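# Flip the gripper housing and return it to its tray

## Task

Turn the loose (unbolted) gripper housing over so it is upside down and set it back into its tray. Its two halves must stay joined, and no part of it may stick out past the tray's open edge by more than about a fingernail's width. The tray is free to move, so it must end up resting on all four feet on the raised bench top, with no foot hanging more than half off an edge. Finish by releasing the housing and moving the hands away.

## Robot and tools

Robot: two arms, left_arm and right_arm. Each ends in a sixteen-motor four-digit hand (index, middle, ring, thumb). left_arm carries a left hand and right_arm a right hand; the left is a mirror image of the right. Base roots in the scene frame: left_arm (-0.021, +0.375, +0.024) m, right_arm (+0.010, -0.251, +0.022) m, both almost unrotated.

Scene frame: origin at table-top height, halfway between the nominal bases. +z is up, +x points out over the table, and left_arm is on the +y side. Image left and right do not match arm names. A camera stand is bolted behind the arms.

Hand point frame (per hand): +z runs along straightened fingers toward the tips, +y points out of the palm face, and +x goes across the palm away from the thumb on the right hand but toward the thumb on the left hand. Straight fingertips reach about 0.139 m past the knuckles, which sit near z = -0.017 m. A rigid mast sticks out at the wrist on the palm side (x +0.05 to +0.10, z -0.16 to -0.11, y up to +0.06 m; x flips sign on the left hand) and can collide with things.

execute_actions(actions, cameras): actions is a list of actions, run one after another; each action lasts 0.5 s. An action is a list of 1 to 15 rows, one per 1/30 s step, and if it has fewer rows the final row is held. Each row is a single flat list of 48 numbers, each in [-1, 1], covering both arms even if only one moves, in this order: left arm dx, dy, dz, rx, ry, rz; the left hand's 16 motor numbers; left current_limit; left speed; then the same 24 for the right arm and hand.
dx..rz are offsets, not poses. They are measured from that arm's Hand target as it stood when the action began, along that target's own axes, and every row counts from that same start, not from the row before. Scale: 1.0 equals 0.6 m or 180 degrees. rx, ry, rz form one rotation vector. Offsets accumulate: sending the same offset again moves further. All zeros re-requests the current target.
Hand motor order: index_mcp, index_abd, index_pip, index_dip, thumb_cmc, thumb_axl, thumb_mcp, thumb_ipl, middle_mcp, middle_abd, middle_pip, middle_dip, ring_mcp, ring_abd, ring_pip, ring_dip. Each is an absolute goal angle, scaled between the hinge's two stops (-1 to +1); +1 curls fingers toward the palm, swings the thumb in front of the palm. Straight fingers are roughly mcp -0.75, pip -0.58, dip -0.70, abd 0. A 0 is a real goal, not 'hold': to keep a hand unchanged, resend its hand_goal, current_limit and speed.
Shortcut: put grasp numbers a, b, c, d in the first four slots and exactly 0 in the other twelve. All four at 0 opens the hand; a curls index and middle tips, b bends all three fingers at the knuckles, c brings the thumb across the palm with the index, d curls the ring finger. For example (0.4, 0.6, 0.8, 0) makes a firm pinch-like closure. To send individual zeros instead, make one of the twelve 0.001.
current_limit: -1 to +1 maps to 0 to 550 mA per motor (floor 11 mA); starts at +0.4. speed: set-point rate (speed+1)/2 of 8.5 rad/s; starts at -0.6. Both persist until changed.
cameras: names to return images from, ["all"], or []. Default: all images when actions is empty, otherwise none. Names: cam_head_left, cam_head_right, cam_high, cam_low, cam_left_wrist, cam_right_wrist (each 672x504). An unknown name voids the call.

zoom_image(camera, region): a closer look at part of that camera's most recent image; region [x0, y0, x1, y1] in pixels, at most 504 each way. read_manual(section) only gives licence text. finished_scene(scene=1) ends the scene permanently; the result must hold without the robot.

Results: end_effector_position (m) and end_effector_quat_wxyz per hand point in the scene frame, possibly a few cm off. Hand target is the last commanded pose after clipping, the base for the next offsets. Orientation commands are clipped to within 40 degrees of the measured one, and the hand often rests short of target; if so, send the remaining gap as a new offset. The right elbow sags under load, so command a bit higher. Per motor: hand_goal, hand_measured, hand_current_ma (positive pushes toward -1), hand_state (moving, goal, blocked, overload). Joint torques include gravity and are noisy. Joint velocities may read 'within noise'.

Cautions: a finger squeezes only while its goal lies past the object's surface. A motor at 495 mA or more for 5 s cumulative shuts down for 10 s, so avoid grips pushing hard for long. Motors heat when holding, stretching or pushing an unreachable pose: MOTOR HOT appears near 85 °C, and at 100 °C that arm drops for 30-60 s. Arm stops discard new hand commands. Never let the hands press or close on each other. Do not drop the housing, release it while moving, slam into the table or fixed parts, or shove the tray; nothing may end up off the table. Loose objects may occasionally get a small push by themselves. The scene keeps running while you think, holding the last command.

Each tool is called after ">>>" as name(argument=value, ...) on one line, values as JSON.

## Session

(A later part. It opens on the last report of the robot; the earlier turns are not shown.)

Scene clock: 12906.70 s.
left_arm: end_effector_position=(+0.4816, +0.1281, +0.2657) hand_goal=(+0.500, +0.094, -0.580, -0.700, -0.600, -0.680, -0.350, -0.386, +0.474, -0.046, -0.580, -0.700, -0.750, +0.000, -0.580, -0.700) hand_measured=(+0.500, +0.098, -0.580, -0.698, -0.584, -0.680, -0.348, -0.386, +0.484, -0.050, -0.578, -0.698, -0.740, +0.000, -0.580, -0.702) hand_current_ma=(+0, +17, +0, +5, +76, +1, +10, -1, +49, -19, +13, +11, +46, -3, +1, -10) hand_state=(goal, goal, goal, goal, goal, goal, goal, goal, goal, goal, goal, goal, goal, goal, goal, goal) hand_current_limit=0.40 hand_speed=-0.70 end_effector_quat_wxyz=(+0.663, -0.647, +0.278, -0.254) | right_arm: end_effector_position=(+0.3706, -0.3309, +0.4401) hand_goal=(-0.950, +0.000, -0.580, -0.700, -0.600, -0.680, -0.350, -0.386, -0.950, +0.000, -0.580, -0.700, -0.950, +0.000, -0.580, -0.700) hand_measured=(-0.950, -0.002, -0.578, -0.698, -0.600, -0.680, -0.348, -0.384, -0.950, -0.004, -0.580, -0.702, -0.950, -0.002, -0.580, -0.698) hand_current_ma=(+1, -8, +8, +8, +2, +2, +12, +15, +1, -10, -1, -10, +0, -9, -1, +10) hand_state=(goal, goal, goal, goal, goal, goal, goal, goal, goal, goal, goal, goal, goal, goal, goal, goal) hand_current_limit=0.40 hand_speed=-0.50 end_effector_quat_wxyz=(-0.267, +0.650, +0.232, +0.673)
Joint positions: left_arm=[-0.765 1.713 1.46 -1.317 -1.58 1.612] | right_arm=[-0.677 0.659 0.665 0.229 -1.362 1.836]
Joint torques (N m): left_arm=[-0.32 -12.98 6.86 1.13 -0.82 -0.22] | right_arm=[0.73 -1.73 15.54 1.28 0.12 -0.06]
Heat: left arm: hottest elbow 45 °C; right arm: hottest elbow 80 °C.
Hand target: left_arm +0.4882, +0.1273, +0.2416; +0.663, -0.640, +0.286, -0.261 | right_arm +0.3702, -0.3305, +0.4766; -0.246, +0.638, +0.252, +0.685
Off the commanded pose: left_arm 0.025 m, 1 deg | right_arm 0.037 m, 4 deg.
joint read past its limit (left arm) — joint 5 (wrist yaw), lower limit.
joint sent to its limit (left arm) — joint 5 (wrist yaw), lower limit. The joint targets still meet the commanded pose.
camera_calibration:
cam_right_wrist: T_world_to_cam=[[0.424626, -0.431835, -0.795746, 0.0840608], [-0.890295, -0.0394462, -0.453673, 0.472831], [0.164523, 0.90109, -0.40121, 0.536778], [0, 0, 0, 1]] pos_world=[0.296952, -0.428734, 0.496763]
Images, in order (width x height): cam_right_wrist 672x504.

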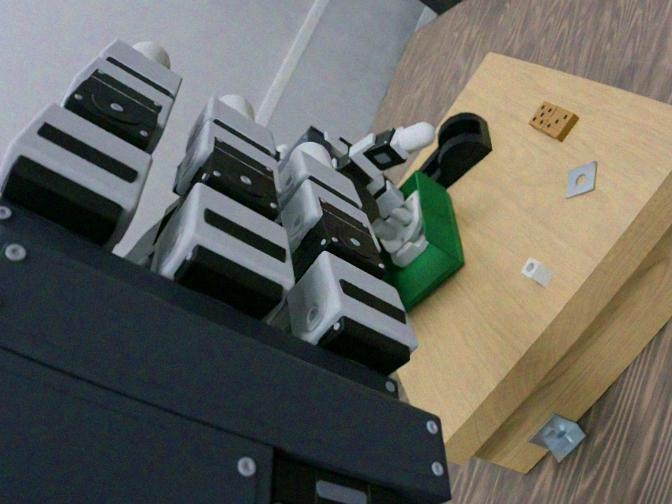

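>>> execute_actions(actions=[[[0,-0.01,0,0,0,0,0.5,0.0,-0.58,-0.7,-0.6,-0.68,-0.35,-0.386,0.475,0.06,-0.58,-0.7,-0.75,0.001,-0.58,-0.7,0.4,-0.8,0,0,0,0,0,0,-0.95,0.001,-0.58,-0.7,-0.6,-0.68,-0.35,-0.386,-0.95,0.001,-0.58,-0.7,-0.95,0.001,-0.58,-0.7,0.4,-0.5]]], cameras=["cam_right_wrist"])

>>> zoom_image(camera="cam_right_wrist", region=[366, 170, 446, 255])

Scene clock: 12914.37 s.
left_arm: end_effector_position=(+0.4817, +0.1281, +0.2657) hand_goal=(+0.500, +0.000, -0.580, -0.700, -0.600, -0.680, -0.350, -0.386, +0.474, +0.060, -0.580, -0.700, -0.750, +0.000, -0.580, -0.700) hand_measured=(+0.500, +0.094, -0.580, -0.698, -0.584, -0.680, -0.348, -0.386, +0.484, -0.044, -0.578, -0.698, -0.740, +0.000, -0.580, -0.702) hand_current_ma=(+0, +385, +0, +5, +76, +1, +10, -1, +49, -385, +13, +11, +46, -3, +1, -10) hand_state=(goal, blocked, goal, goal, goal, goal, goal, goal, goal, blocked, goal, goal, goal, goal, goal, goal) hand_current_limit=0.40 hand_speed=-0.80 end_effector_quat_wxyz=(+0.663, -0.647, +0.278, -0.255) | right_arm: end_effector_position=(+0.3706, -0.3309, +0.4401) hand_goal=(-0.950, +0.000, -0.580, -0.700, -0.600, -0.680, -0.350, -0.386, -0.950, +0.000, -0.580, -0.700, -0.950, +0.000, -0.580, -0.700) hand_measured=(-0.950, -0.002, -0.578, -0.698, -0.600, -0.680, -0.348, -0.384, -0.950, -0.004, -0.580, -0.702, -0.950, -0.002, -0.580, -0.698) hand_current_ma=(+1, -8, +8, +8, +2, +2, +12, +15, +1, -10, -1, -10, +0, -9, -1, +10) hand_state=(goal, goal, goal, goal, goal, goal, goal, goal, goal, goal, goal, goal, goal, goal, goal, goal) hand_current_limit=0.40 hand_speed=-0.50 end_effector_quat_wxyz=(-0.267, +0.650, +0.232, +0.673)
Joint positions: left_arm=[-0.765 1.713 1.46 -1.317 -1.58 1.61] | right_arm=[-0.677 0.659 0.665 0.229 -1.362 1.836]
Joint torques (N m): left_arm=[-0.26 -13.22 7.64 0.87 -0.83 -0.16] | right_arm=[0.67 -1.73 15.49 1.42 0.11 -0.06]
Heat: left arm: hottest elbow 45 °C; right arm: hottest elbow 80 °C.
Hand target: left_arm +0.4884, +0.1270, +0.2476; +0.663, -0.640, +0.286, -0.261 | right_arm +0.3702, -0.3305, +0.4766; -0.246, +0.638, +0.252, +0.685
Off the commanded pose: left_arm 0.019 m, 1 deg | right_arm 0.037 m, 4 deg.
joint read past its limit (left arm) — joint 5 (wrist yaw), lower limit.
joint sent to its limit (left arm) — joint 5 (wrist yaw), lower limit. The joint targets still meet the commanded pose.
camera_calibration:
cam_right_wrist: T_world_to_cam=[[0.424626, -0.431835, -0.795746, 0.0840608], [-0.890295, -0.0394462, -0.453673, 0.472831], [0.164523, 0.90109, -0.40121, 0.536778], [0, 0, 0, 1]] pos_world=[0.296952, -0.428734, 0.496763]
Images, in order (width x height): cam_right_wrist 672x504.

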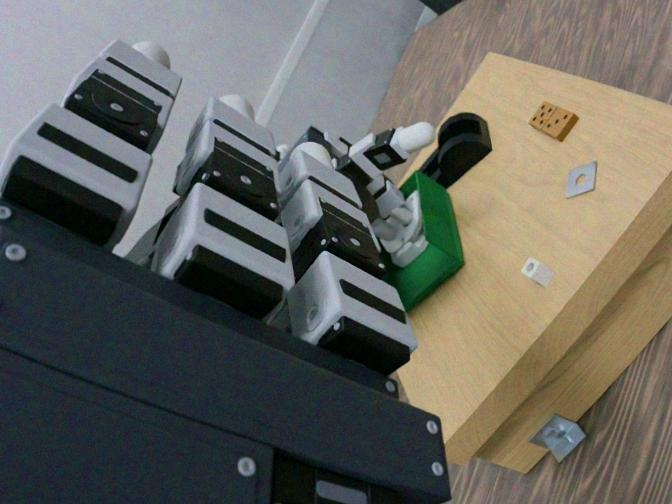

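Scaled by 5.929 from the camera's 672x504 image, which has a finer 960x720 frame.

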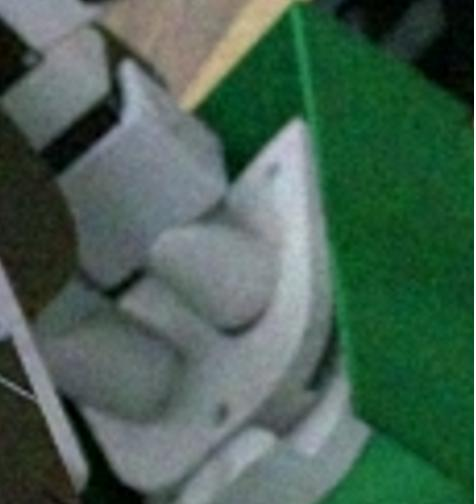

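>>> execute_actions(actions=[[[0,-0.03,0,0,0,0,0.5,0.0,-0.58,-0.7,-0.6,-0.68,-0.35,-0.386,0.475,0.06,-0.58,-0.7,-0.75,0.001,-0.58,-0.7,0.4,-0.8,0,0,0,0,0,0,-0.95,0.001,-0.58,-0.7,-0.6,-0.68,-0.35,-0.386,-0.95,0.001,-0.58,-0.7,-0.95,0.001,-0.58,-0.7,0.4,-0.5]],[[0,-0.02,0,0,0,0,0.5,0.0,-0.58,-0.7,-0.6,-0.68,-0.35,-0.386,0.475,0.06,-0.58,-0.7,-0.75,0.001,-0.58,-0.7,0.4,-0.8,0,0,0,0,0,0,-0.95,0.001,-0.58,-0.7,-0.6,-0.68,-0.35,-0.386,-0.95,0.001,-0.58,-0.7,-0.95,0.001,-0.58,-0.7,0.4,-0.5]]], cameras=["cam_right_wrist"])

>>> zoom_image(camera="cam_right_wrist", region=[366, 170, 446, 255])

Scene clock: 12925.40 s.
left_arm: end_effector_position=(+0.4802, +0.1295, +0.2669) hand_goal=(+0.500, +0.000, -0.580, -0.700, -0.600, -0.680, -0.350, -0.386, +0.474, +0.060, -0.580, -0.700, -0.750, +0.000, -0.580, -0.700) hand_measured=(+0.500, +0.086, -0.580, -0.698, -0.584, -0.680, -0.348, -0.386, +0.484, -0.044, -0.578, -0.698, -0.740, +0.000, -0.580, -0.702) hand_current_ma=(-1, +363, +0, +5, +76, +1, +10, -1, +48, -385, +13, +11, +46, -3, +1, -10) hand_state=(goal, blocked, goal, goal, goal, goal, goal, goal, goal, blocked, goal, goal, goal, goal, goal, goal) hand_current_limit=0.40 hand_speed=-0.80 end_effector_quat_wxyz=(+0.665, -0.644, +0.284, -0.249) | right_arm: end_effector_position=(+0.3706, -0.3309, +0.4401) hand_goal=(-0.950, +0.000, -0.580, -0.700, -0.600, -0.680, -0.350, -0.386, -0.950, +0.000, -0.580, -0.700, -0.950, +0.000, -0.580, -0.700) hand_measured=(-0.950, -0.002, -0.578, -0.698, -0.600, -0.680, -0.348, -0.384, -0.950, -0.004, -0.580, -0.702, -0.950, -0.002, -0.580, -0.698) hand_current_ma=(+1, -8, +8, +8, +2, +2, +12, +15, +1, -10, -1, -10, +0, -9, -1, +10) hand_state=(goal, goal, goal, goal, goal, goal, goal, goal, goal, goal, goal, goal, goal, goal, goal, goal) hand_current_limit=0.40 hand_speed=-0.50 end_effector_quat_wxyz=(-0.267, +0.650, +0.232, +0.673)
Joint positions: left_arm=[-0.765 1.713 1.464 -1.334 -1.58 1.616] | right_arm=[-0.677 0.659 0.665 0.229 -1.362 1.836]
Joint torques (N m): left_arm=[-0.15 -15.33 11.04 0.12 -0.84 0.15] | right_arm=[1.38 -2.08 15.43 1.26 0.1 -0.11]
Heat: left arm: hottest elbow 45 °C; right arm: hottest elbow 80 °C.
Hand target: left_arm +0.4889, +0.1258, +0.2774; +0.663, -0.640, +0.286, -0.260 | right_arm +0.3702, -0.3305, +0.4766; -0.246, +0.638, +0.252, +0.685
Off the commanded pose: left_arm 0.014 m, 1 deg | right_arm 0.037 m, 4 deg.
joint read past its limit (left arm) — joint 5 (wrist yaw), lower limit.
joint sent to its limit (left arm) — joint 5 (wrist yaw), lower limit. The joint targets still meet the commanded pose.
camera_calibration:
cam_right_wrist: T_world_to_cam=[[0.424626, -0.431835, -0.795746, 0.0840608], [-0.890295, -0.0394462, -0.453673, 0.472831], [0.164523, 0.90109, -0.40121, 0.536778], [0, 0, 0, 1]] pos_world=[0.296952, -0.428734, 0.496763]
Images, in order (width x height): cam_right_wrist 672x504.

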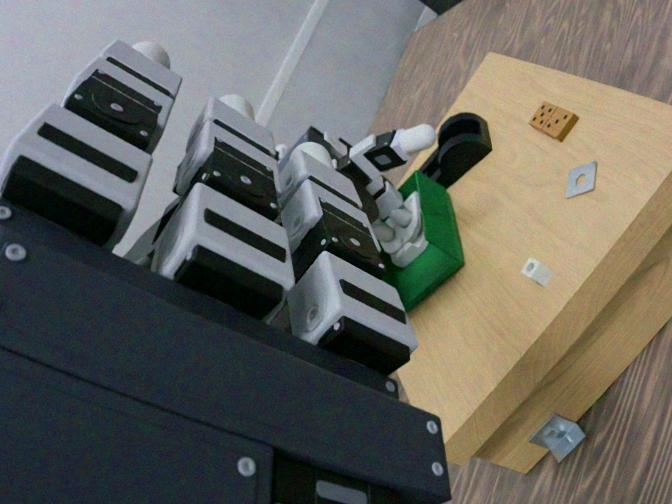

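Scaled by 5.929 from the camera's 672x504 image, which has a finer 960x720 frame.

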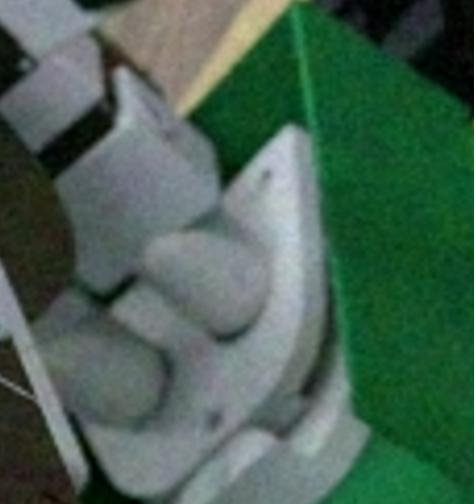

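>>> execute_actions(actions=[[[0,-0.015,0,0,0,0,0.5,0.0,-0.58,-0.7,-0.6,-0.68,-0.35,-0.386,0.475,0.06,-0.58,-0.7,-0.75,0.001,-0.58,-0.7,0.4,-0.8,0,0,0,0,0,0,-0.95,0.001,-0.58,-0.7,-0.6,-0.68,-0.35,-0.386,-0.95,0.001,-0.58,-0.7,-0.95,0.001,-0.58,-0.7,0.4,-0.5]],[[0,-0.012,0,0,0,0,0.5,0.0,-0.58,-0.7,-0.6,-0.68,-0.35,-0.386,0.475,0.06,-0.58,-0.7,-0.75,0.001,-0.58,-0.7,0.4,-0.8,0,0,0,0,0,0,-0.95,0.001,-0.58,-0.7,-0.6,-0.68,-0.35,-0.386,-0.95,0.001,-0.58,-0.7,-0.95,0.001,-0.58,-0.7,0.4,-0.5]]], cameras=["cam_right_wrist"])

>>> zoom_image(camera="cam_right_wrist", region=[366, 170, 446, 255])

Scene clock: 12936.17 s.
left_arm: end_effector_position=(+0.4805, +0.1292, +0.2757) hand_goal=(+0.500, +0.000, -0.580, -0.700, -0.600, -0.680, -0.350, -0.386, +0.474, +0.060, -0.580, -0.700, -0.750, +0.000, -0.580, -0.700) hand_measured=(+0.500, +0.004, -0.580, -0.698, -0.584, -0.680, -0.348, -0.386, +0.480, +0.056, -0.578, -0.698, -0.740, +0.000, -0.580, -0.702) hand_current_ma=(-1, +12, +0, +5, +76, +1, +10, -1, +26, -19, +13, +11, +46, -3, +1, -10) hand_state=(goal, goal, goal, goal, goal, goal, goal, goal, goal, goal, goal, goal, goal, goal, goal, goal) hand_current_limit=0.40 hand_speed=-0.80 end_effector_quat_wxyz=(+0.668, -0.642, +0.290, -0.242) | right_arm: end_effector_position=(+0.3706, -0.3309, +0.4401) hand_goal=(-0.950, +0.000, -0.580, -0.700, -0.600, -0.680, -0.350, -0.386, -0.950, +0.000, -0.580, -0.700, -0.950, +0.000, -0.580, -0.700) hand_measured=(-0.950, -0.002, -0.578, -0.698, -0.600, -0.680, -0.348, -0.384, -0.950, -0.004, -0.580, -0.702, -0.950, -0.002, -0.580, -0.698) hand_current_ma=(+1, -8, +8, +8, +2, +2, +12, +15, +1, -10, -1, -10, +0, -9, -1, +10) hand_state=(goal, goal, goal, goal, goal, goal, goal, goal, goal, goal, goal, goal, goal, goal, goal, goal) hand_current_limit=0.40 hand_speed=-0.50 end_effector_quat_wxyz=(-0.267, +0.650, +0.232, +0.673)
Joint positions: left_arm=[-0.765 1.713 1.489 -1.36 -1.58 1.633] | right_arm=[-0.677 0.659 0.665 0.229 -1.362 1.836]
Joint torques (N m): left_arm=[0.15 -16.21 11.48 0.12 -0.84 0.13] | right_arm=[0.85 -0.91 15.47 1.36 0.12 -0.1]
Heat: left arm: hottest elbow 45 °C; right arm: hottest elbow 80 °C.
Hand target: left_arm +0.4893, +0.1251, +0.2936; +0.663, -0.640, +0.286, -0.260 | right_arm +0.3702, -0.3305, +0.4766; -0.246, +0.638, +0.252, +0.685
Off the commanded pose: left_arm 0.020 m, 2 deg | right_arm 0.037 m, 4 deg.
joint read past its limit (left arm) — joint 5 (wrist yaw), lower limit.
joint sent to its limit (left arm) — joint 5 (wrist yaw), lower limit. The joint targets still meet the commanded pose.
camera_calibration:
cam_right_wrist: T_world_to_cam=[[0.424626, -0.431835, -0.795746, 0.0840608], [-0.890295, -0.0394462, -0.453673, 0.472831], [0.164523, 0.90109, -0.40121, 0.536778], [0, 0, 0, 1]] pos_world=[0.296952, -0.428734, 0.496763]
Images, in order (width x height): cam_right_wrist 672x504.

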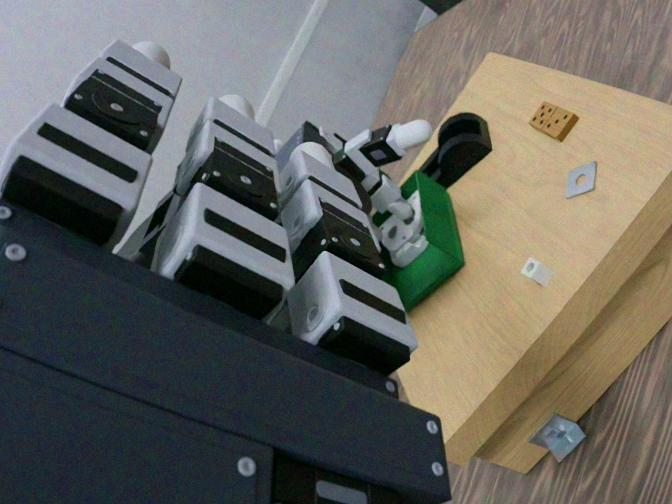

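Scaled by 5.929 from the camera's 672x504 image, which has a finer 960x720 frame.

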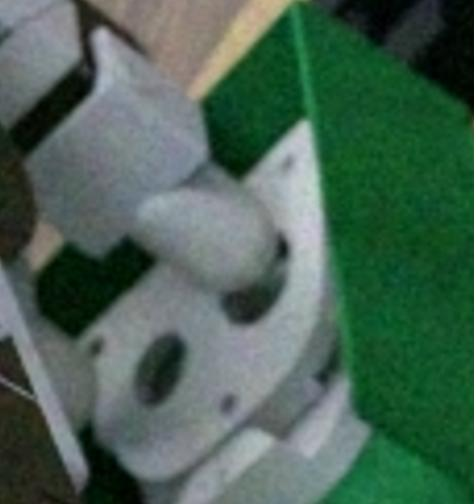

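>>> execute_actions(actions=[[[0,-0.012,0,0,0,0,0.5,0.001,-0.58,-0.7,-0.6,-0.68,-0.35,-0.386,0.5,0.001,-0.58,-0.7,-0.75,0.001,-0.58,-0.7,0.4,-0.7,0,0,0,0,0,0,-0.95,0.001,-0.58,-0.7,-0.6,-0.68,-0.35,-0.386,-0.95,0.001,-0.58,-0.7,-0.95,0.001,-0.58,-0.7,0.4,-0.5]],[[0,-0.003,0.02,0,0,0,0.5,0.001,-0.58,-0.7,-0.6,-0.68,-0.35,-0.386,0.5,0.001,-0.58,-0.7,-0.75,0.001,-0.58,-0.7,0.4,-0.7,0,0,0,0,0,0,-0.95,0.001,-0.58,-0.7,-0.6,-0.68,-0.35,-0.386,-0.95,0.001,-0.58,-0.7,-0.95,0.001,-0.58,-0.7,0.4,-0.5]]], cameras=["cam_right_wrist", "cam_low"])

>>> zoom_image(camera="cam_right_wrist", region=[366, 170, 446, 255])

>>> zoom_image(camera="cam_low", region=[322, 170, 392, 240])

Scene clock: 12988.33 s.
left_arm: end_effector_position=(+0.4890, +0.1380, +0.2881) hand_goal=(+0.500, +0.000, -0.580, -0.700, -0.600, -0.680, -0.350, -0.386, +0.500, +0.000, -0.580, -0.700, -0.750, +0.000, -0.580, -0.700) hand_measured=(+0.500, +0.002, -0.580, -0.698, -0.584, -0.680, -0.348, -0.386, +0.498, +0.002, -0.578, -0.698, -0.740, +0.000, -0.580, -0.702) hand_current_ma=(-1, +12, +0, +5, +76, +1, +10, -1, -6, +11, +12, +11, +46, -3, +1, -10) hand_state=(goal, goal, goal, goal, goal, goal, goal, goal, goal, goal, goal, goal, goal, goal, goal, goal) hand_current_limit=0.40 hand_speed=-0.70 end_effector_quat_wxyz=(+0.670, -0.646, +0.281, -0.237) | right_arm: end_effector_position=(+0.3706, -0.3309, +0.4401) hand_goal=(-0.950, +0.000, -0.580, -0.700, -0.600, -0.680, -0.350, -0.386, -0.950, +0.000, -0.580, -0.700, -0.950, +0.000, -0.580, -0.700) hand_measured=(-0.950, -0.002, -0.578, -0.698, -0.600, -0.680, -0.348, -0.384, -0.950, -0.004, -0.580, -0.702, -0.950, -0.002, -0.580, -0.698) hand_current_ma=(+1, -8, +8, +8, +2, +2, +12, +15, +1, -10, -1, -10, +0, -9, -1, +10) hand_state=(goal, goal, goal, goal, goal, goal, goal, goal, goal, goal, goal, goal, goal, goal, goal, goal) hand_current_limit=0.40 hand_speed=-0.50 end_effector_quat_wxyz=(-0.267, +0.650, +0.232, +0.673)
Joint positions: left_arm=[-0.742 1.713 1.522 -1.38 -1.58 1.641] | right_arm=[-0.677 0.659 0.665 0.229 -1.362 1.836]
Joint torques (N m): left_arm=[-0.15 -15.68 11.55 0.1 -0.85 0.11] | right_arm=[0.91 -1.85 15.53 1.18 0.17 -0.07]
Heat: left arm: hottest elbow 51 °C; right arm: hottest elbow 82 °C.
Hand target: left_arm +0.4980, +0.1331, +0.3029; +0.663, -0.640, +0.286, -0.261 | right_arm +0.3702, -0.3305, +0.4766; -0.246, +0.638, +0.252, +0.685
Off the commanded pose: left_arm 0.018 m, 3 deg | right_arm 0.037 m, 4 deg.
joint read past its limit (left arm) — joint 5 (wrist yaw), lower limit.
joint sent to its limit (left arm) — joint 5 (wrist yaw), lower limit. The joint targets are off in orientation, not in position.
camera_calibration:
cam_right_wrist: T_world_to_cam=[[0.424626, -0.431835, -0.795746, 0.0840608], [-0.890295, -0.0394462, -0.453673, 0.472831], [0.164523, 0.90109, -0.40121, 0.536778], [0, 0, 0, 1]] pos_world=[0.296952, -0.428734, 0.496763]
Images, in order (width x height): cam_low 672x504, cam_right_wrist 672x504.

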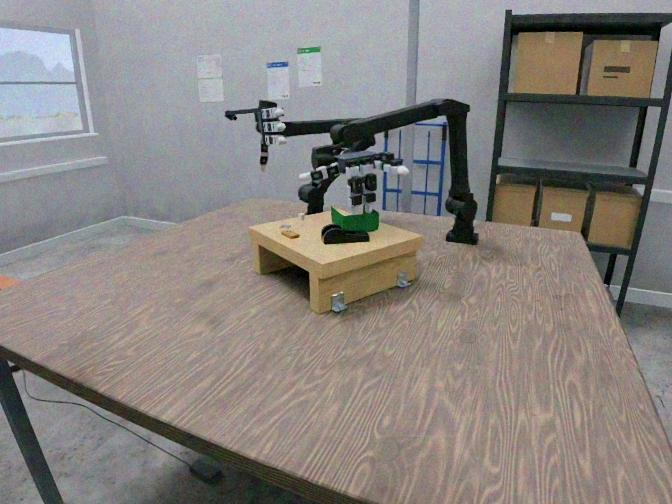

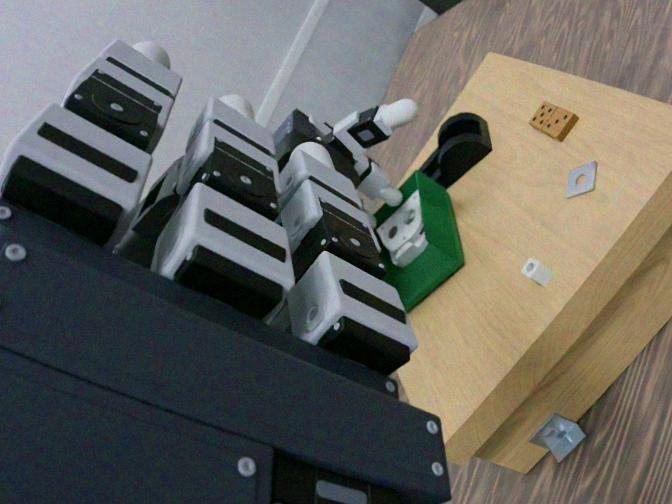

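Scaled by 5.929 from the camera's 672x504 image, which has a finer 960x720 frame.

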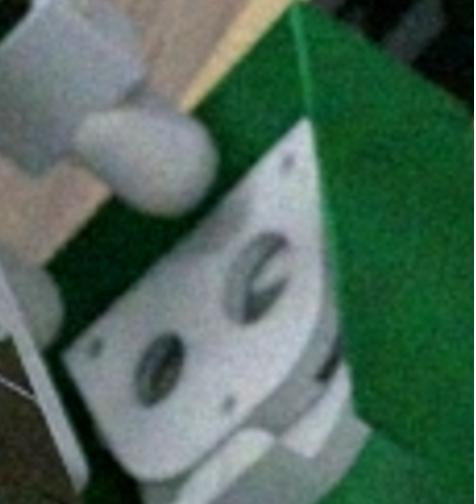

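Scaled by 7.200 from the camera's 672x504 image, which has a finer 960x720 frame.

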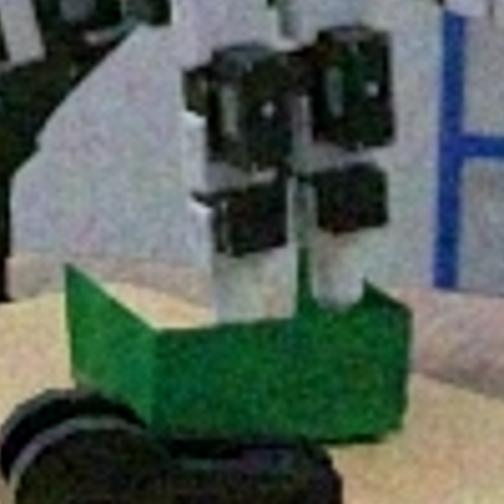

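>>> execute_actions(actions=[[[0,0.03,0.009,0,0,0,0.5,-0.06,-0.58,-0.7,-0.6,-0.68,-0.35,-0.386,0.5,-0.06,-0.58,-0.7,-0.75,0.001,-0.58,-0.7,0.4,-0.7,0,0,0,0,0,0,-0.95,0.001,-0.58,-0.7,-0.6,-0.68,-0.35,-0.386,-0.95,0.001,-0.58,-0.7,-0.95,0.001,-0.58,-0.7,0.4,-0.5]],[[0,0.022,0.003,0,0,0,0.5,-0.06,-0.58,-0.7,-0.6,-0.68,-0.35,-0.386,0.5,-0.06,-0.58,-0.7,-0.75,0.001,-0.58,-0.7,0.4,-0.7,0,0,0,0,0,0,-0.95,0.001,-0.58,-0.7,-0.6,-0.68,-0.35,-0.386,-0.95,0.001,-0.58,-0.7,-0.95,0.001,-0.58,-0.7,0.4,-0.5]]], cameras=["cam_right_wrist"])

>>> zoom_image(camera="cam_right_wrist", region=[366, 170, 446, 255])

Scene clock: 13004.20 s.
left_arm: end_effector_position=(+0.4935, +0.1410, +0.2834) hand_goal=(+0.500, -0.060, -0.580, -0.700, -0.600, -0.680, -0.350, -0.386, +0.500, -0.060, -0.580, -0.700, -0.750, +0.000, -0.580, -0.700) hand_measured=(+0.502, -0.056, -0.580, -0.698, -0.584, -0.680, -0.348, -0.386, +0.498, -0.056, -0.578, -0.698, -0.740, +0.000, -0.580, -0.702) hand_current_ma=(+11, +13, +0, +5, +76, +1, +10, -1, -6, +12, +12, +11, +46, -3, +1, -10) hand_state=(goal, goal, goal, goal, goal, goal, goal, goal, goal, goal, goal, goal, goal, goal, goal, goal) hand_current_limit=0.40 hand_speed=-0.70 end_effector_quat_wxyz=(+0.670, -0.648, +0.274, -0.237) | right_arm: end_effector_position=(+0.3706, -0.3309, +0.4401) hand_goal=(-0.950, +0.000, -0.580, -0.700, -0.600, -0.680, -0.350, -0.386, -0.950, +0.000, -0.580, -0.700, -0.950, +0.000, -0.580, -0.700) hand_measured=(-0.950, -0.002, -0.578, -0.698, -0.600, -0.680, -0.348, -0.384, -0.950, -0.004, -0.580, -0.702, -0.950, -0.002, -0.580, -0.698) hand_current_ma=(+1, -8, +8, +8, +2, +2, +12, +15, +1, -10, -1, -10, +0, -9, -1, +10) hand_state=(goal, goal, goal, goal, goal, goal, goal, goal, goal, goal, goal, goal, goal, goal, goal, goal) hand_current_limit=0.40 hand_speed=-0.50 end_effector_quat_wxyz=(-0.267, +0.650, +0.232, +0.673)
Joint positions: left_arm=[-0.732 1.723 1.522 -1.38 -1.58 1.621] | right_arm=[-0.677 0.659 0.665 0.229 -1.362 1.836]
Joint torques (N m): left_arm=[-0.09 -14.15 8.32 0.91 -0.83 -0.18] | right_arm=[0.67 -1.61 15.45 1.48 0.1 -0.13]
Heat: left arm: hottest elbow 52 °C; right arm: hottest elbow 82 °C.
Hand target: left_arm +0.5026, +0.1395, +0.2718; +0.663, -0.640, +0.286, -0.260 | right_arm +0.3702, -0.3305, +0.4766; -0.246, +0.638, +0.252, +0.685
Off the commanded pose: left_arm 0.015 m, 3 deg | right_arm 0.037 m, 4 deg.
joint read past its limit (left arm) — joint 5 (wrist yaw), lower limit.
joint sent to its limit (left arm) — joint 5 (wrist yaw), lower limit. The joint targets are off in orientation, not in position.
camera_calibration:
cam_right_wrist: T_world_to_cam=[[0.424626, -0.431835, -0.795746, 0.0840608], [-0.890295, -0.0394462, -0.453673, 0.472831], [0.164523, 0.90109, -0.40121, 0.536778], [0, 0, 0, 1]] pos_world=[0.296952, -0.428734, 0.496763]
Images, in order (width x height): cam_right_wrist 672x504.

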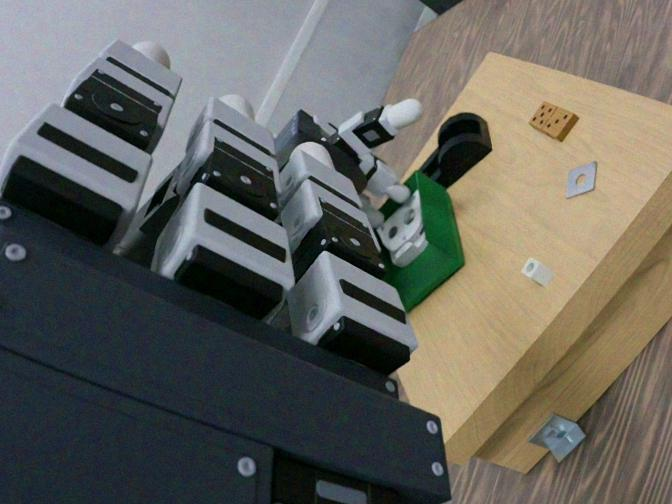

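Scaled by 5.929 from the camera's 672x504 image, which has a finer 960x720 frame.

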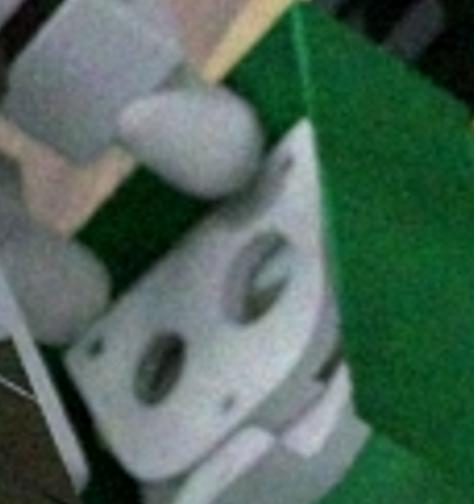

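>>> execute_actions(actions=[[[0,0.02,0.0,0,0,0,0.5,-0.06,-0.58,-0.7,-0.6,-0.68,-0.35,-0.386,0.5,-0.06,-0.58,-0.7,-0.75,0.001,-0.58,-0.7,0.4,-0.7,0,0,0,0,0,0,-0.95,0.001,-0.58,-0.7,-0.6,-0.68,-0.35,-0.386,-0.95,0.001,-0.58,-0.7,-0.95,0.001,-0.58,-0.7,0.4,-0.5]]], cameras=["cam_right_wrist"])

>>> zoom_image(camera="cam_right_wrist", region=[366, 170, 446, 255])

Scene clock: 13012.00 s.
left_arm: end_effector_position=(+0.4946, +0.1400, +0.2748) hand_goal=(+0.500, -0.060, -0.580, -0.700, -0.600, -0.680, -0.350, -0.386, +0.500, -0.060, -0.580, -0.700, -0.750, +0.000, -0.580, -0.700) hand_measured=(+0.504, -0.056, -0.578, -0.698, -0.584, -0.680, -0.348, -0.386, +0.498, -0.056, -0.578, -0.698, -0.740, +0.000, -0.580, -0.702) hand_current_ma=(+20, +14, +5, +5, +76, +1, +10, -1, -6, +12, +12, +11, +46, -3, +1, -10) hand_state=(goal, goal, goal, goal, goal, goal, goal, goal, goal, goal, goal, goal, goal, goal, goal, goal) hand_current_limit=0.40 hand_speed=-0.70 end_effector_quat_wxyz=(+0.669, -0.649, +0.272, -0.239) | right_arm: end_effector_position=(+0.3706, -0.3309, +0.4401) hand_goal=(-0.950, +0.000, -0.580, -0.700, -0.600, -0.680, -0.350, -0.386, -0.950, +0.000, -0.580, -0.700, -0.950, +0.000, -0.580, -0.700) hand_measured=(-0.950, -0.002, -0.578, -0.698, -0.600, -0.680, -0.348, -0.384, -0.950, -0.004, -0.580, -0.702, -0.950, -0.002, -0.580, -0.698) hand_current_ma=(+1, -8, +8, +8, +2, +2, +12, +15, +1, -10, -1, -10, +0, -9, -1, +10) hand_state=(goal, goal, goal, goal, goal, goal, goal, goal, goal, goal, goal, goal, goal, goal, goal, goal) hand_current_limit=0.40 hand_speed=-0.50 end_effector_quat_wxyz=(-0.267, +0.650, +0.232, +0.673)
Joint positions: left_arm=[-0.732 1.734 1.513 -1.378 -1.58 1.596] | right_arm=[-0.677 0.659 0.665 0.229 -1.362 1.836]
Joint torques (N m): left_arm=[-0.21 -14.45 7.65 0.79 -0.84 -0.22] | right_arm=[1.44 -1.32 15.68 1.28 0.11 -0.07]
Heat: left arm: hottest elbow 50 °C; right arm: hottest elbow 82 °C.
Hand target: left_arm +0.5023, +0.1400, +0.2597; +0.663, -0.640, +0.286, -0.260 | right_arm +0.3702, -0.3305, +0.4766; -0.246, +0.638, +0.252, +0.685
Off the commanded pose: left_arm 0.017 m, 3 deg | right_arm 0.037 m, 4 deg.
joint read past its limit (left arm) — joint 5 (wrist yaw), lower limit.
joint sent to its limit (left arm) — joint 5 (wrist yaw), lower limit. The joint targets are off in orientation, not in position.
camera_calibration:
cam_right_wrist: T_world_to_cam=[[0.424626, -0.431835, -0.795746, 0.0840608], [-0.890295, -0.0394462, -0.453673, 0.472831], [0.164523, 0.90109, -0.40121, 0.536778], [0, 0, 0, 1]] pos_world=[0.296952, -0.428734, 0.496763]
Images, in order (width x height): cam_right_wrist 672x504.

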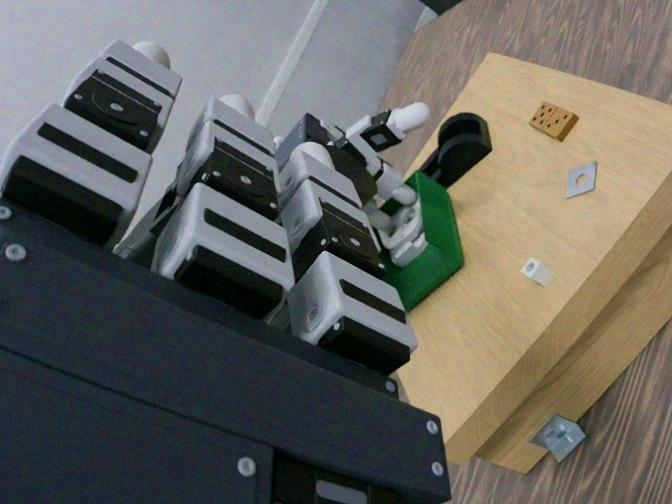

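Scaled by 5.929 from the camera's 672x504 image, which has a finer 960x720 frame.

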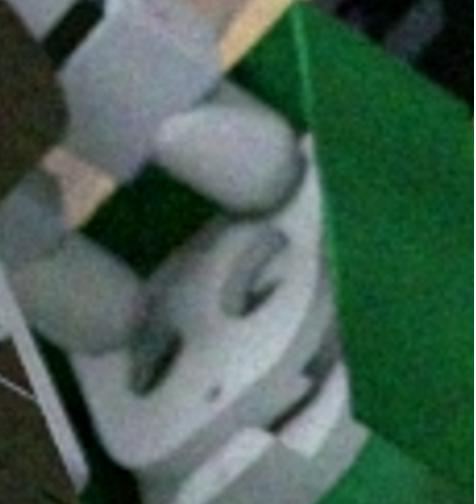

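>>> execute_actions(actions=[[[0,0.004,-0.02,0,0,0,0.5,-0.06,-0.58,-0.7,-0.6,-0.68,-0.35,-0.386,0.5,-0.06,-0.58,-0.7,-0.75,0.001,-0.58,-0.7,0.4,-0.7,0,0,0,0,0,0,-0.95,0.001,-0.58,-0.7,-0.6,-0.68,-0.35,-0.386,-0.95,0.001,-0.58,-0.7,-0.95,0.001,-0.58,-0.7,0.4,-0.5]]], cameras=["cam_right_wrist"])

>>> zoom_image(camera="cam_right_wrist", region=[366, 170, 446, 255])

Scene clock: 13019.27 s.
left_arm: end_effector_position=(+0.4924, +0.1364, +0.2725) hand_goal=(+0.500, -0.060, -0.580, -0.700, -0.600, -0.680, -0.350, -0.386, +0.500, -0.060, -0.580, -0.700, -0.750, +0.000, -0.580, -0.700) hand_measured=(+0.504, -0.056, -0.578, -0.698, -0.584, -0.680, -0.348, -0.386, +0.500, -0.056, -0.578, -0.698, -0.740, +0.000, -0.580, -0.702) hand_current_ma=(+20, +18, +5, +5, +76, +1, +10, -1, -5, +18, +12, +11, +46, -3, +1, -10) hand_state=(goal, goal, goal, goal, goal, goal, goal, goal, goal, goal, goal, goal, goal, goal, goal, goal) hand_current_limit=0.40 hand_speed=-0.70 end_effector_quat_wxyz=(+0.667, -0.649, +0.273, -0.243) | right_arm: end_effector_position=(+0.3706, -0.3309, +0.4401) hand_goal=(-0.950, +0.000, -0.580, -0.700, -0.600, -0.680, -0.350, -0.386, -0.950, +0.000, -0.580, -0.700, -0.950, +0.000, -0.580, -0.700) hand_measured=(-0.950, -0.002, -0.578, -0.698, -0.600, -0.680, -0.348, -0.384, -0.950, -0.004, -0.580, -0.702, -0.950, -0.002, -0.580, -0.698) hand_current_ma=(+1, -8, +8, +8, +2, +2, +12, +15, +1, -10, -1, -10, +0, -9, -1, +10) hand_state=(goal, goal, goal, goal, goal, goal, goal, goal, goal, goal, goal, goal, goal, goal, goal, goal) hand_current_limit=0.40 hand_speed=-0.50 end_effector_quat_wxyz=(-0.267, +0.650, +0.232, +0.673)
Joint positions: left_arm=[-0.74 1.734 1.506 -1.378 -1.58 1.584] | right_arm=[-0.677 0.659 0.665 0.229 -1.362 1.836]
Joint torques (N m): left_arm=[-1.2 -14.92 6.83 0.8 -0.83 -0.23] | right_arm=[0.62 -1.2 15.43 1.29 0.1 -0.11]
Heat: left arm: hottest elbow 49 °C; right arm: hottest elbow 83 °C.
Hand target: left_arm +0.4936, +0.1317, +0.2571; +0.663, -0.640, +0.286, -0.260 | right_arm +0.3702, -0.3305, +0.4766; -0.246, +0.638, +0.252, +0.685
Off the commanded pose: left_arm 0.016 m, 3 deg | right_arm 0.037 m, 4 deg.
joint read past its limit (left arm) — joint 5 (wrist yaw), lower limit.
joint sent to its limit (left arm) — joint 5 (wrist yaw), lower limit. The joint targets are off in orientation, not in position.
camera_calibration:
cam_right_wrist: T_world_to_cam=[[0.424626, -0.431835, -0.795746, 0.0840608], [-0.890295, -0.0394462, -0.453673, 0.472831], [0.164523, 0.90109, -0.40121, 0.536778], [0, 0, 0, 1]] pos_world=[0.296952, -0.428734, 0.496763]
Images, in order (width x height): cam_right_wrist 672x504.

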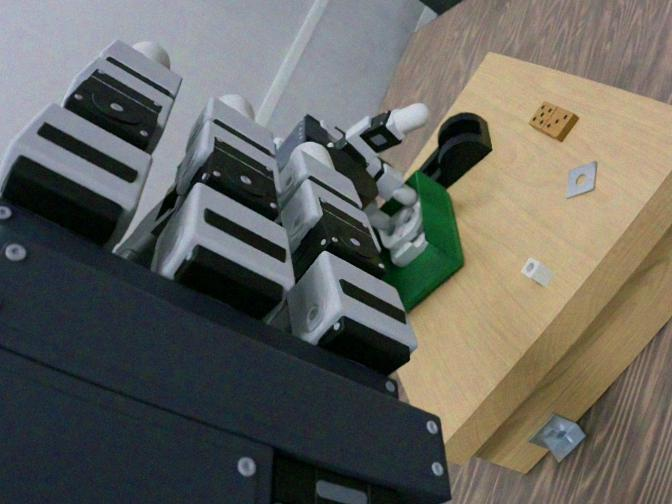

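Scaled by 5.929 from the camera's 672x504 image, which has a finer 960x720 frame.

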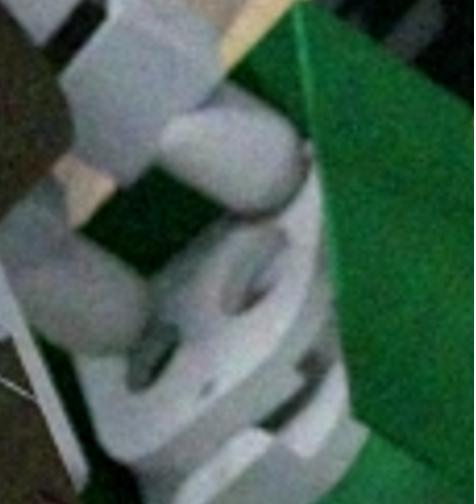

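>>> execute_actions(actions=[[[0,0.004,-0.014,0,0,0,0.5,-0.06,-0.58,-0.7,-0.6,-0.68,-0.35,-0.386,0.5,-0.06,-0.58,-0.7,-0.75,0.001,-0.58,-0.7,0.4,-0.7,0,0,0,0,0,0,-0.95,0.001,-0.58,-0.7,-0.6,-0.68,-0.35,-0.386,-0.95,0.001,-0.58,-0.7,-0.95,0.001,-0.58,-0.7,0.4,-0.5]]], cameras=["cam_right_wrist"])

>>> zoom_image(camera="cam_right_wrist", region=[366, 170, 446, 255])

Scene clock: 13026.07 s.
left_arm: end_effector_position=(+0.4903, +0.1335, +0.2712) hand_goal=(+0.500, -0.060, -0.580, -0.700, -0.600, -0.680, -0.350, -0.386, +0.500, -0.060, -0.580, -0.700, -0.750, +0.000, -0.580, -0.700) hand_measured=(+0.496, -0.052, -0.582, -0.700, -0.584, -0.680, -0.348, -0.386, +0.494, -0.052, -0.584, -0.700, -0.740, +0.000, -0.580, -0.702) hand_current_ma=(-18, +30, -10, -1, +76, +1, +10, -1, -28, +31, -15, -3, +46, -3, +1, -10) hand_state=(goal, goal, goal, goal, goal, goal, goal, goal, goal, goal, goal, goal, goal, goal, goal, goal) hand_current_limit=0.40 hand_speed=-0.70 end_effector_quat_wxyz=(+0.667, -0.648, +0.274, -0.247) | right_arm: end_effector_position=(+0.3706, -0.3309, +0.4401) hand_goal=(-0.950, +0.000, -0.580, -0.700, -0.600, -0.680, -0.350, -0.386, -0.950, +0.000, -0.580, -0.700, -0.950, +0.000, -0.580, -0.700) hand_measured=(-0.950, -0.002, -0.578, -0.698, -0.600, -0.680, -0.348, -0.384, -0.950, -0.004, -0.580, -0.702, -0.950, -0.002, -0.580, -0.698) hand_current_ma=(+1, -8, +8, +8, +2, +2, +12, +15, +1, -10, -1, -10, +0, -9, -1, +10) hand_state=(goal, goal, goal, goal, goal, goal, goal, goal, goal, goal, goal, goal, goal, goal, goal, goal) hand_current_limit=0.40 hand_speed=-0.50 end_effector_quat_wxyz=(-0.267, +0.650, +0.232, +0.673)
Joint positions: left_arm=[-0.747 1.733 1.501 -1.378 -1.581 1.576] | right_arm=[-0.677 0.659 0.665 0.229 -1.362 1.836]
Joint torques (N m): left_arm=[-2.02 -14.97 6.28 0.84 -0.83 -0.2] | right_arm=[1.49 -1.61 15.43 1.46 0.11 -0.08]
Heat: left arm: hottest elbow 48 °C; right arm: hottest elbow 83 °C.
Hand target: left_arm +0.4876, +0.1259, +0.2545; +0.664, -0.640, +0.286, -0.260 | right_arm +0.3702, -0.3305, +0.4766; -0.246, +0.638, +0.252, +0.685
Off the commanded pose: left_arm 0.019 m, 2 deg | right_arm 0.037 m, 4 deg.
joint read past its limit (left arm) — joint 5 (wrist yaw), lower limit.
joint sent to its limit (left arm) — joint 5 (wrist yaw), lower limit. The joint targets still meet the commanded pose.
camera_calibration:
cam_right_wrist: T_world_to_cam=[[0.424626, -0.431835, -0.795746, 0.0840608], [-0.890295, -0.0394462, -0.453673, 0.472831], [0.164523, 0.90109, -0.40121, 0.536778], [0, 0, 0, 1]] pos_world=[0.296952, -0.428734, 0.496763]
Images, in order (width x height): cam_right_wrist 672x504.

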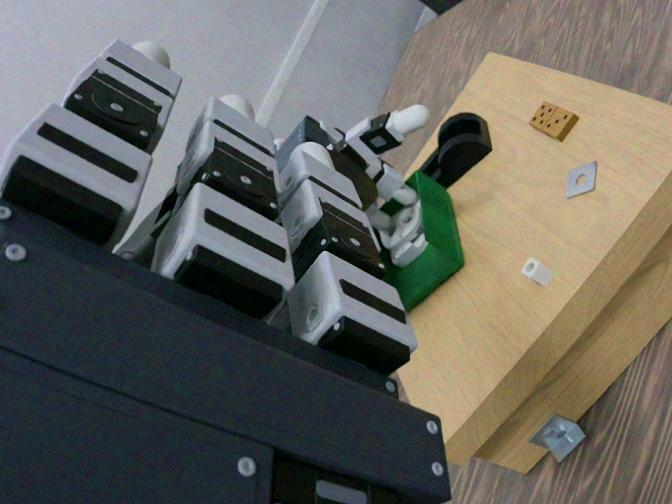

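Scaled by 5.929 from the camera's 672x504 image, which has a finer 960x720 frame.

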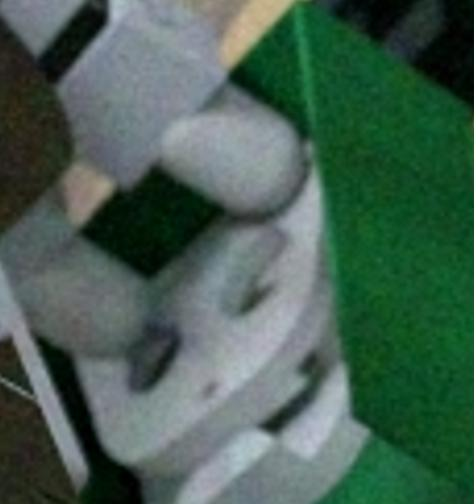

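>>> execute_actions(actions=[[[0,0.0,-0.016,0,0,0,0.5,-0.06,-0.58,-0.7,-0.6,-0.68,-0.35,-0.386,0.5,-0.06,-0.58,-0.7,-0.75,0.001,-0.58,-0.7,0.4,-0.7,0,0,0,0,0,0,-0.95,0.001,-0.58,-0.7,-0.6,-0.68,-0.35,-0.386,-0.95,0.001,-0.58,-0.7,-0.95,0.001,-0.58,-0.7,0.4,-0.5]]], cameras=["cam_right_wrist"])

>>> zoom_image(camera="cam_right_wrist", region=[366, 170, 446, 255])

Scene clock: 13035.60 s.
left_arm: end_effector_position=(+0.4853, +0.1270, +0.2714) hand_goal=(+0.500, -0.060, -0.580, -0.700, -0.600, -0.680, -0.350, -0.386, +0.500, -0.060, -0.580, -0.700, -0.750, +0.000, -0.580, -0.700) hand_measured=(+0.486, -0.052, -0.590, -0.704, -0.584, -0.680, -0.348, -0.386, +0.480, -0.052, -0.594, -0.706, -0.740, +0.000, -0.580, -0.702) hand_current_ma=(-71, +30, -45, -18, +76, +1, +10, -1, -102, +31, -60, -28, +46, -3, +1, -10) hand_state=(goal, goal, goal, goal, goal, goal, goal, goal, blocked, goal, goal, goal, goal, goal, goal, goal) hand_current_limit=0.40 hand_speed=-0.70 end_effector_quat_wxyz=(+0.663, -0.647, +0.276, -0.255) | right_arm: end_effector_position=(+0.3706, -0.3309, +0.4401) hand_goal=(-0.950, +0.000, -0.580, -0.700, -0.600, -0.680, -0.350, -0.386, -0.950, +0.000, -0.580, -0.700, -0.950, +0.000, -0.580, -0.700) hand_measured=(-0.950, -0.002, -0.578, -0.698, -0.600, -0.680, -0.348, -0.384, -0.950, -0.004, -0.580, -0.702, -0.950, -0.002, -0.580, -0.698) hand_current_ma=(+1, -8, +8, +8, +2, +2, +12, +15, +1, -10, -1, -10, +0, -9, -1, +10) hand_state=(goal, goal, goal, goal, goal, goal, goal, goal, goal, goal, goal, goal, goal, goal, goal, goal) hand_current_limit=0.40 hand_speed=-0.50 end_effector_quat_wxyz=(-0.267, +0.650, +0.232, +0.673)
Joint positions: left_arm=[-0.762 1.726 1.492 -1.378 -1.581 1.564] | right_arm=[-0.677 0.659 0.665 0.229 -1.362 1.836]
Joint torques (N m): left_arm=[-2.49 -14.86 6.05 0.81 -0.84 -0.16] | right_arm=[1.96 -2.26 15.61 1.28 0.08 -0.08]
Heat: left arm: hottest elbow 46 °C; right arm: hottest elbow 83 °C.
Hand target: left_arm +0.4808, +0.1192, +0.2545; +0.663, -0.640, +0.286, -0.261 | right_arm +0.3702, -0.3305, +0.4766; -0.246, +0.638, +0.252, +0.685
Off the commanded pose: left_arm 0.019 m, 2 deg | right_arm 0.037 m, 4 deg.
joint read past its limit (left arm) — joint 5 (wrist yaw), lower limit.
joint sent to its limit (left arm) — joint 5 (wrist yaw), lower limit. The joint targets still meet the commanded pose.
camera_calibration:
cam_right_wrist: T_world_to_cam=[[0.424626, -0.431835, -0.795746, 0.0840608], [-0.890295, -0.0394462, -0.453673, 0.472831], [0.164523, 0.90109, -0.40121, 0.536778], [0, 0, 0, 1]] pos_world=[0.296952, -0.428734, 0.496763]
Images, in order (width x height): cam_right_wrist 672x504.

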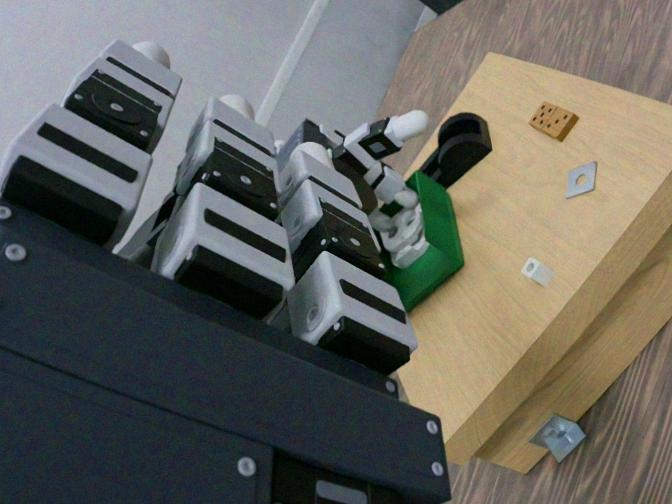

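Scaled by 5.929 from the camera's 672x504 image, which has a finer 960x720 frame.

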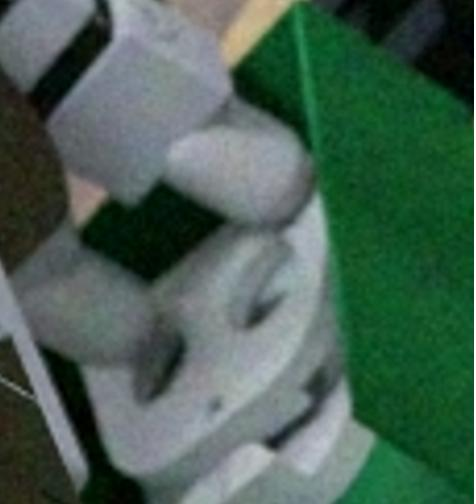

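>>> execute_actions(actions=[[[0,0.0,-0.01,0,0,0,0.5,-0.06,-0.58,-0.7,-0.6,-0.68,-0.35,-0.386,0.5,-0.06,-0.58,-0.7,-0.75,0.001,-0.58,-0.7,0.4,-0.7,0,0,0,0,0,0,-0.95,0.001,-0.58,-0.7,-0.6,-0.68,-0.35,-0.386,-0.95,0.001,-0.58,-0.7,-0.95,0.001,-0.58,-0.7,0.4,-0.5]]], cameras=["cam_right_wrist"])

>>> zoom_image(camera="cam_right_wrist", region=[366, 170, 446, 255])

Scene clock: 13045.13 s.
left_arm: end_effector_position=(+0.4814, +0.1228, +0.2713) hand_goal=(+0.500, -0.060, -0.580, -0.700, -0.600, -0.680, -0.350, -0.386, +0.500, -0.060, -0.580, -0.700, -0.750, +0.000, -0.580, -0.700) hand_measured=(+0.484, -0.054, -0.590, -0.704, -0.584, -0.680, -0.348, -0.386, +0.476, -0.054, -0.596, -0.708, -0.740, +0.000, -0.580, -0.702) hand_current_ma=(-77, +21, -50, -21, +76, +1, +10, -1, -124, +20, -74, -35, +46, -3, +1, -10) hand_state=(goal, goal, goal, goal, goal, goal, goal, goal, blocked, goal, goal, goal, goal, goal, goal, goal) hand_current_limit=0.40 hand_speed=-0.70 end_effector_quat_wxyz=(+0.661, -0.646, +0.278, -0.260) | right_arm: end_effector_position=(+0.3706, -0.3309, +0.4401) hand_goal=(-0.950, +0.000, -0.580, -0.700, -0.600, -0.680, -0.350, -0.386, -0.950, +0.000, -0.580, -0.700, -0.950, +0.000, -0.580, -0.700) hand_measured=(-0.950, -0.002, -0.578, -0.698, -0.600, -0.680, -0.348, -0.384, -0.950, -0.004, -0.580, -0.702, -0.950, -0.002, -0.580, -0.698) hand_current_ma=(+1, -8, +8, +8, +2, +2, +12, +15, +1, -10, -1, -10, +0, -9, -1, +10) hand_state=(goal, goal, goal, goal, goal, goal, goal, goal, goal, goal, goal, goal, goal, goal, goal, goal) hand_current_limit=0.40 hand_speed=-0.50 end_effector_quat_wxyz=(-0.267, +0.650, +0.232, +0.673)
Joint positions: left_arm=[-0.773 1.722 1.485 -1.378 -1.581 1.558] | right_arm=[-0.677 0.659 0.665 0.229 -1.362 1.836]
Joint torques (N m): left_arm=[-2.32 -15.27 6.16 0.99 -0.85 -0.14] | right_arm=[0.85 -2.02 15.56 1.22 0.04 -0.1]
Heat: left arm: hottest elbow 45 °C; right arm: hottest elbow 83 °C.
Hand target: left_arm +0.4765, +0.1149, +0.2544; +0.663, -0.640, +0.286, -0.261 | right_arm +0.3702, -0.3305, +0.4766; -0.246, +0.638, +0.252, +0.685
Off the commanded pose: left_arm 0.019 m, 1 deg | right_arm 0.037 m, 4 deg.
joint read past its limit (left arm) — joint 5 (wrist yaw), lower limit.
joint sent to its limit (left arm) — joint 5 (wrist yaw), lower limit. The joint targets still meet the commanded pose.
camera_calibration:
cam_right_wrist: T_world_to_cam=[[0.424626, -0.431835, -0.795746, 0.0840608], [-0.890295, -0.0394462, -0.453673, 0.472831], [0.164523, 0.90109, -0.40121, 0.536778], [0, 0, 0, 1]] pos_world=[0.296952, -0.428734, 0.496763]
Images, in order (width x height): cam_right_wrist 672x504.

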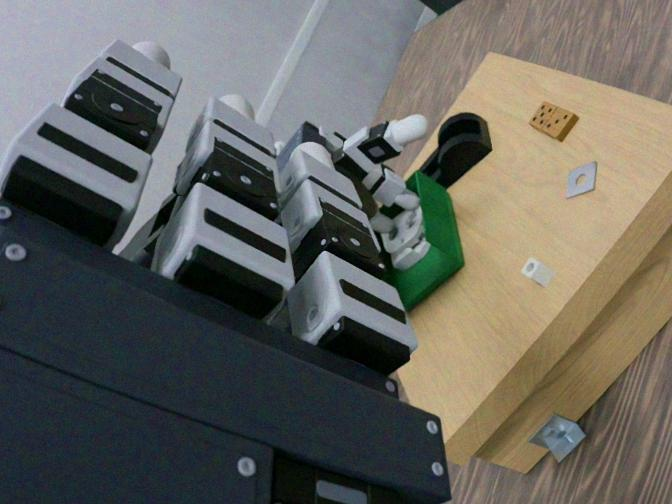

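Scaled by 5.929 from the camera's 672x504 image, which has a finer 960x720 frame.

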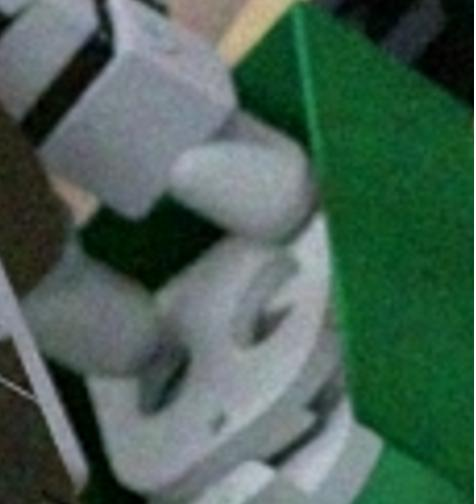

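>>> execute_actions(actions=[[[0,-0.02,0.012,0,0,0,0.5,-0.06,-0.58,-0.7,-0.6,-0.68,-0.35,-0.386,0.5,-0.06,-0.58,-0.7,-0.75,0.001,-0.58,-0.7,0.4,-0.7,0,0,0,0,0,0,-0.95,0.001,-0.58,-0.7,-0.6,-0.68,-0.35,-0.386,-0.95,0.001,-0.58,-0.7,-0.95,0.001,-0.58,-0.7,0.4,-0.5]],[[0,-0.025,0.0,0,0,0,0.5,-0.06,-0.58,-0.7,-0.6,-0.68,-0.35,-0.386,0.5,-0.06,-0.58,-0.7,-0.75,0.001,-0.58,-0.7,0.4,-0.7,0,0,0,0,0,0,-0.95,0.001,-0.58,-0.7,-0.6,-0.68,-0.35,-0.386,-0.95,0.001,-0.58,-0.7,-0.95,0.001,-0.58,-0.7,0.4,-0.5]]], cameras=["cam_right_wrist"])

>>> zoom_image(camera="cam_right_wrist", region=[366, 170, 446, 255])

Scene clock: 13061.40 s.
left_arm: end_effector_position=(+0.4807, +0.1235, +0.2724) hand_goal=(+0.500, -0.060, -0.580, -0.700, -0.600, -0.680, -0.350, -0.386, +0.500, -0.060, -0.580, -0.700, -0.750, +0.000, -0.580, -0.700) hand_measured=(+0.486, -0.060, -0.590, -0.704, -0.584, -0.680, -0.348, -0.386, +0.476, -0.062, -0.596, -0.708, -0.740, +0.000, -0.580, -0.702) hand_current_ma=(-73, -3, -50, -21, +76, +1, +10, -1, -124, -5, -74, -35, +46, -3, +1, -10) hand_state=(goal, goal, goal, goal, goal, goal, goal, goal, blocked, goal, goal, goal, goal, goal, goal, goal) hand_current_limit=0.40 hand_speed=-0.70 end_effector_quat_wxyz=(+0.662, -0.646, +0.278, -0.259) | right_arm: end_effector_position=(+0.3706, -0.3309, +0.4401) hand_goal=(-0.950, +0.000, -0.580, -0.700, -0.600, -0.680, -0.350, -0.386, -0.950, +0.000, -0.580, -0.700, -0.950, +0.000, -0.580, -0.700) hand_measured=(-0.950, -0.002, -0.578, -0.698, -0.600, -0.680, -0.348, -0.384, -0.950, -0.004, -0.580, -0.702, -0.950, -0.002, -0.580, -0.698) hand_current_ma=(+1, -8, +8, +8, +2, +2, +12, +15, +1, -10, -1, -10, +0, -9, -1, +10) hand_state=(goal, goal, goal, goal, goal, goal, goal, goal, goal, goal, goal, goal, goal, goal, goal, goal) hand_current_limit=0.40 hand_speed=-0.50 end_effector_quat_wxyz=(-0.267, +0.650, +0.232, +0.673)
Joint positions: left_arm=[-0.773 1.72 1.486 -1.387 -1.581 1.553] | right_arm=[-0.677 0.659 0.665 0.229 -1.362 1.836]
Joint torques (N m): left_arm=[-1.14 -15.79 10.11 0.01 -0.83 0.18] | right_arm=[0.97 -1.9 15.36 1.33 0.1 -0.06]
Heat: left arm: hottest elbow 44 °C; right arm: hottest elbow 84 °C.
Hand target: left_arm +0.4821, +0.1188, +0.2814; +0.663, -0.640, +0.286, -0.260 | right_arm +0.3702, -0.3305, +0.4766; -0.246, +0.638, +0.252, +0.685
Off the commanded pose: left_arm 0.010 m, 1 deg | right_arm 0.037 m, 4 deg.
joint read past its limit (left arm) — joint 5 (wrist yaw), lower limit.
joint sent to its limit (left arm) — joint 5 (wrist yaw), lower limit. The joint targets still meet the commanded pose.
camera_calibration:
cam_right_wrist: T_world_to_cam=[[0.424626, -0.431835, -0.795746, 0.0840608], [-0.890295, -0.0394462, -0.453673, 0.472831], [0.164523, 0.90109, -0.40121, 0.536778], [0, 0, 0, 1]] pos_world=[0.296952, -0.428734, 0.496763]
Images, in order (width x height): cam_right_wrist 672x504.

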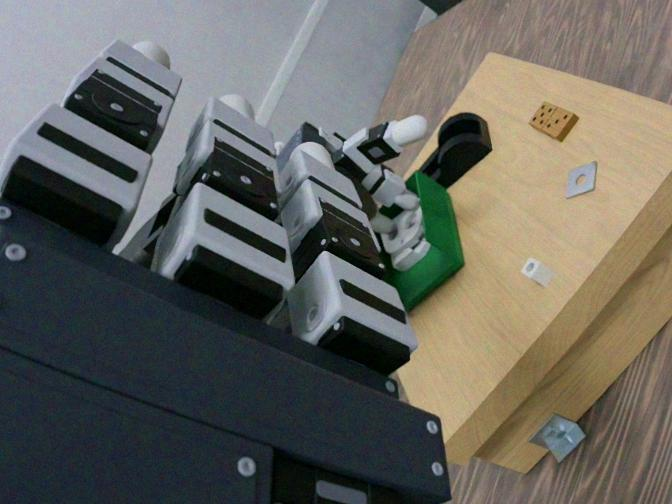

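Scaled by 5.929 from the camera's 672x504 image, which has a finer 960x720 frame.

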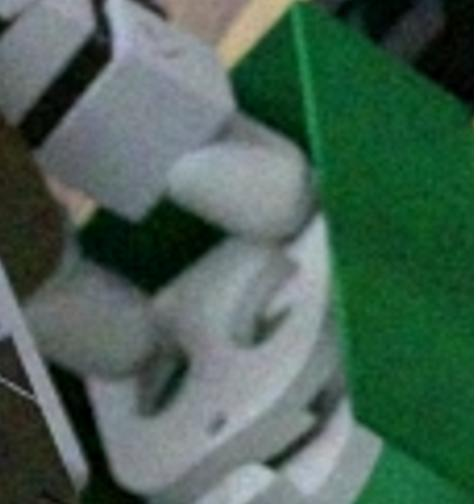

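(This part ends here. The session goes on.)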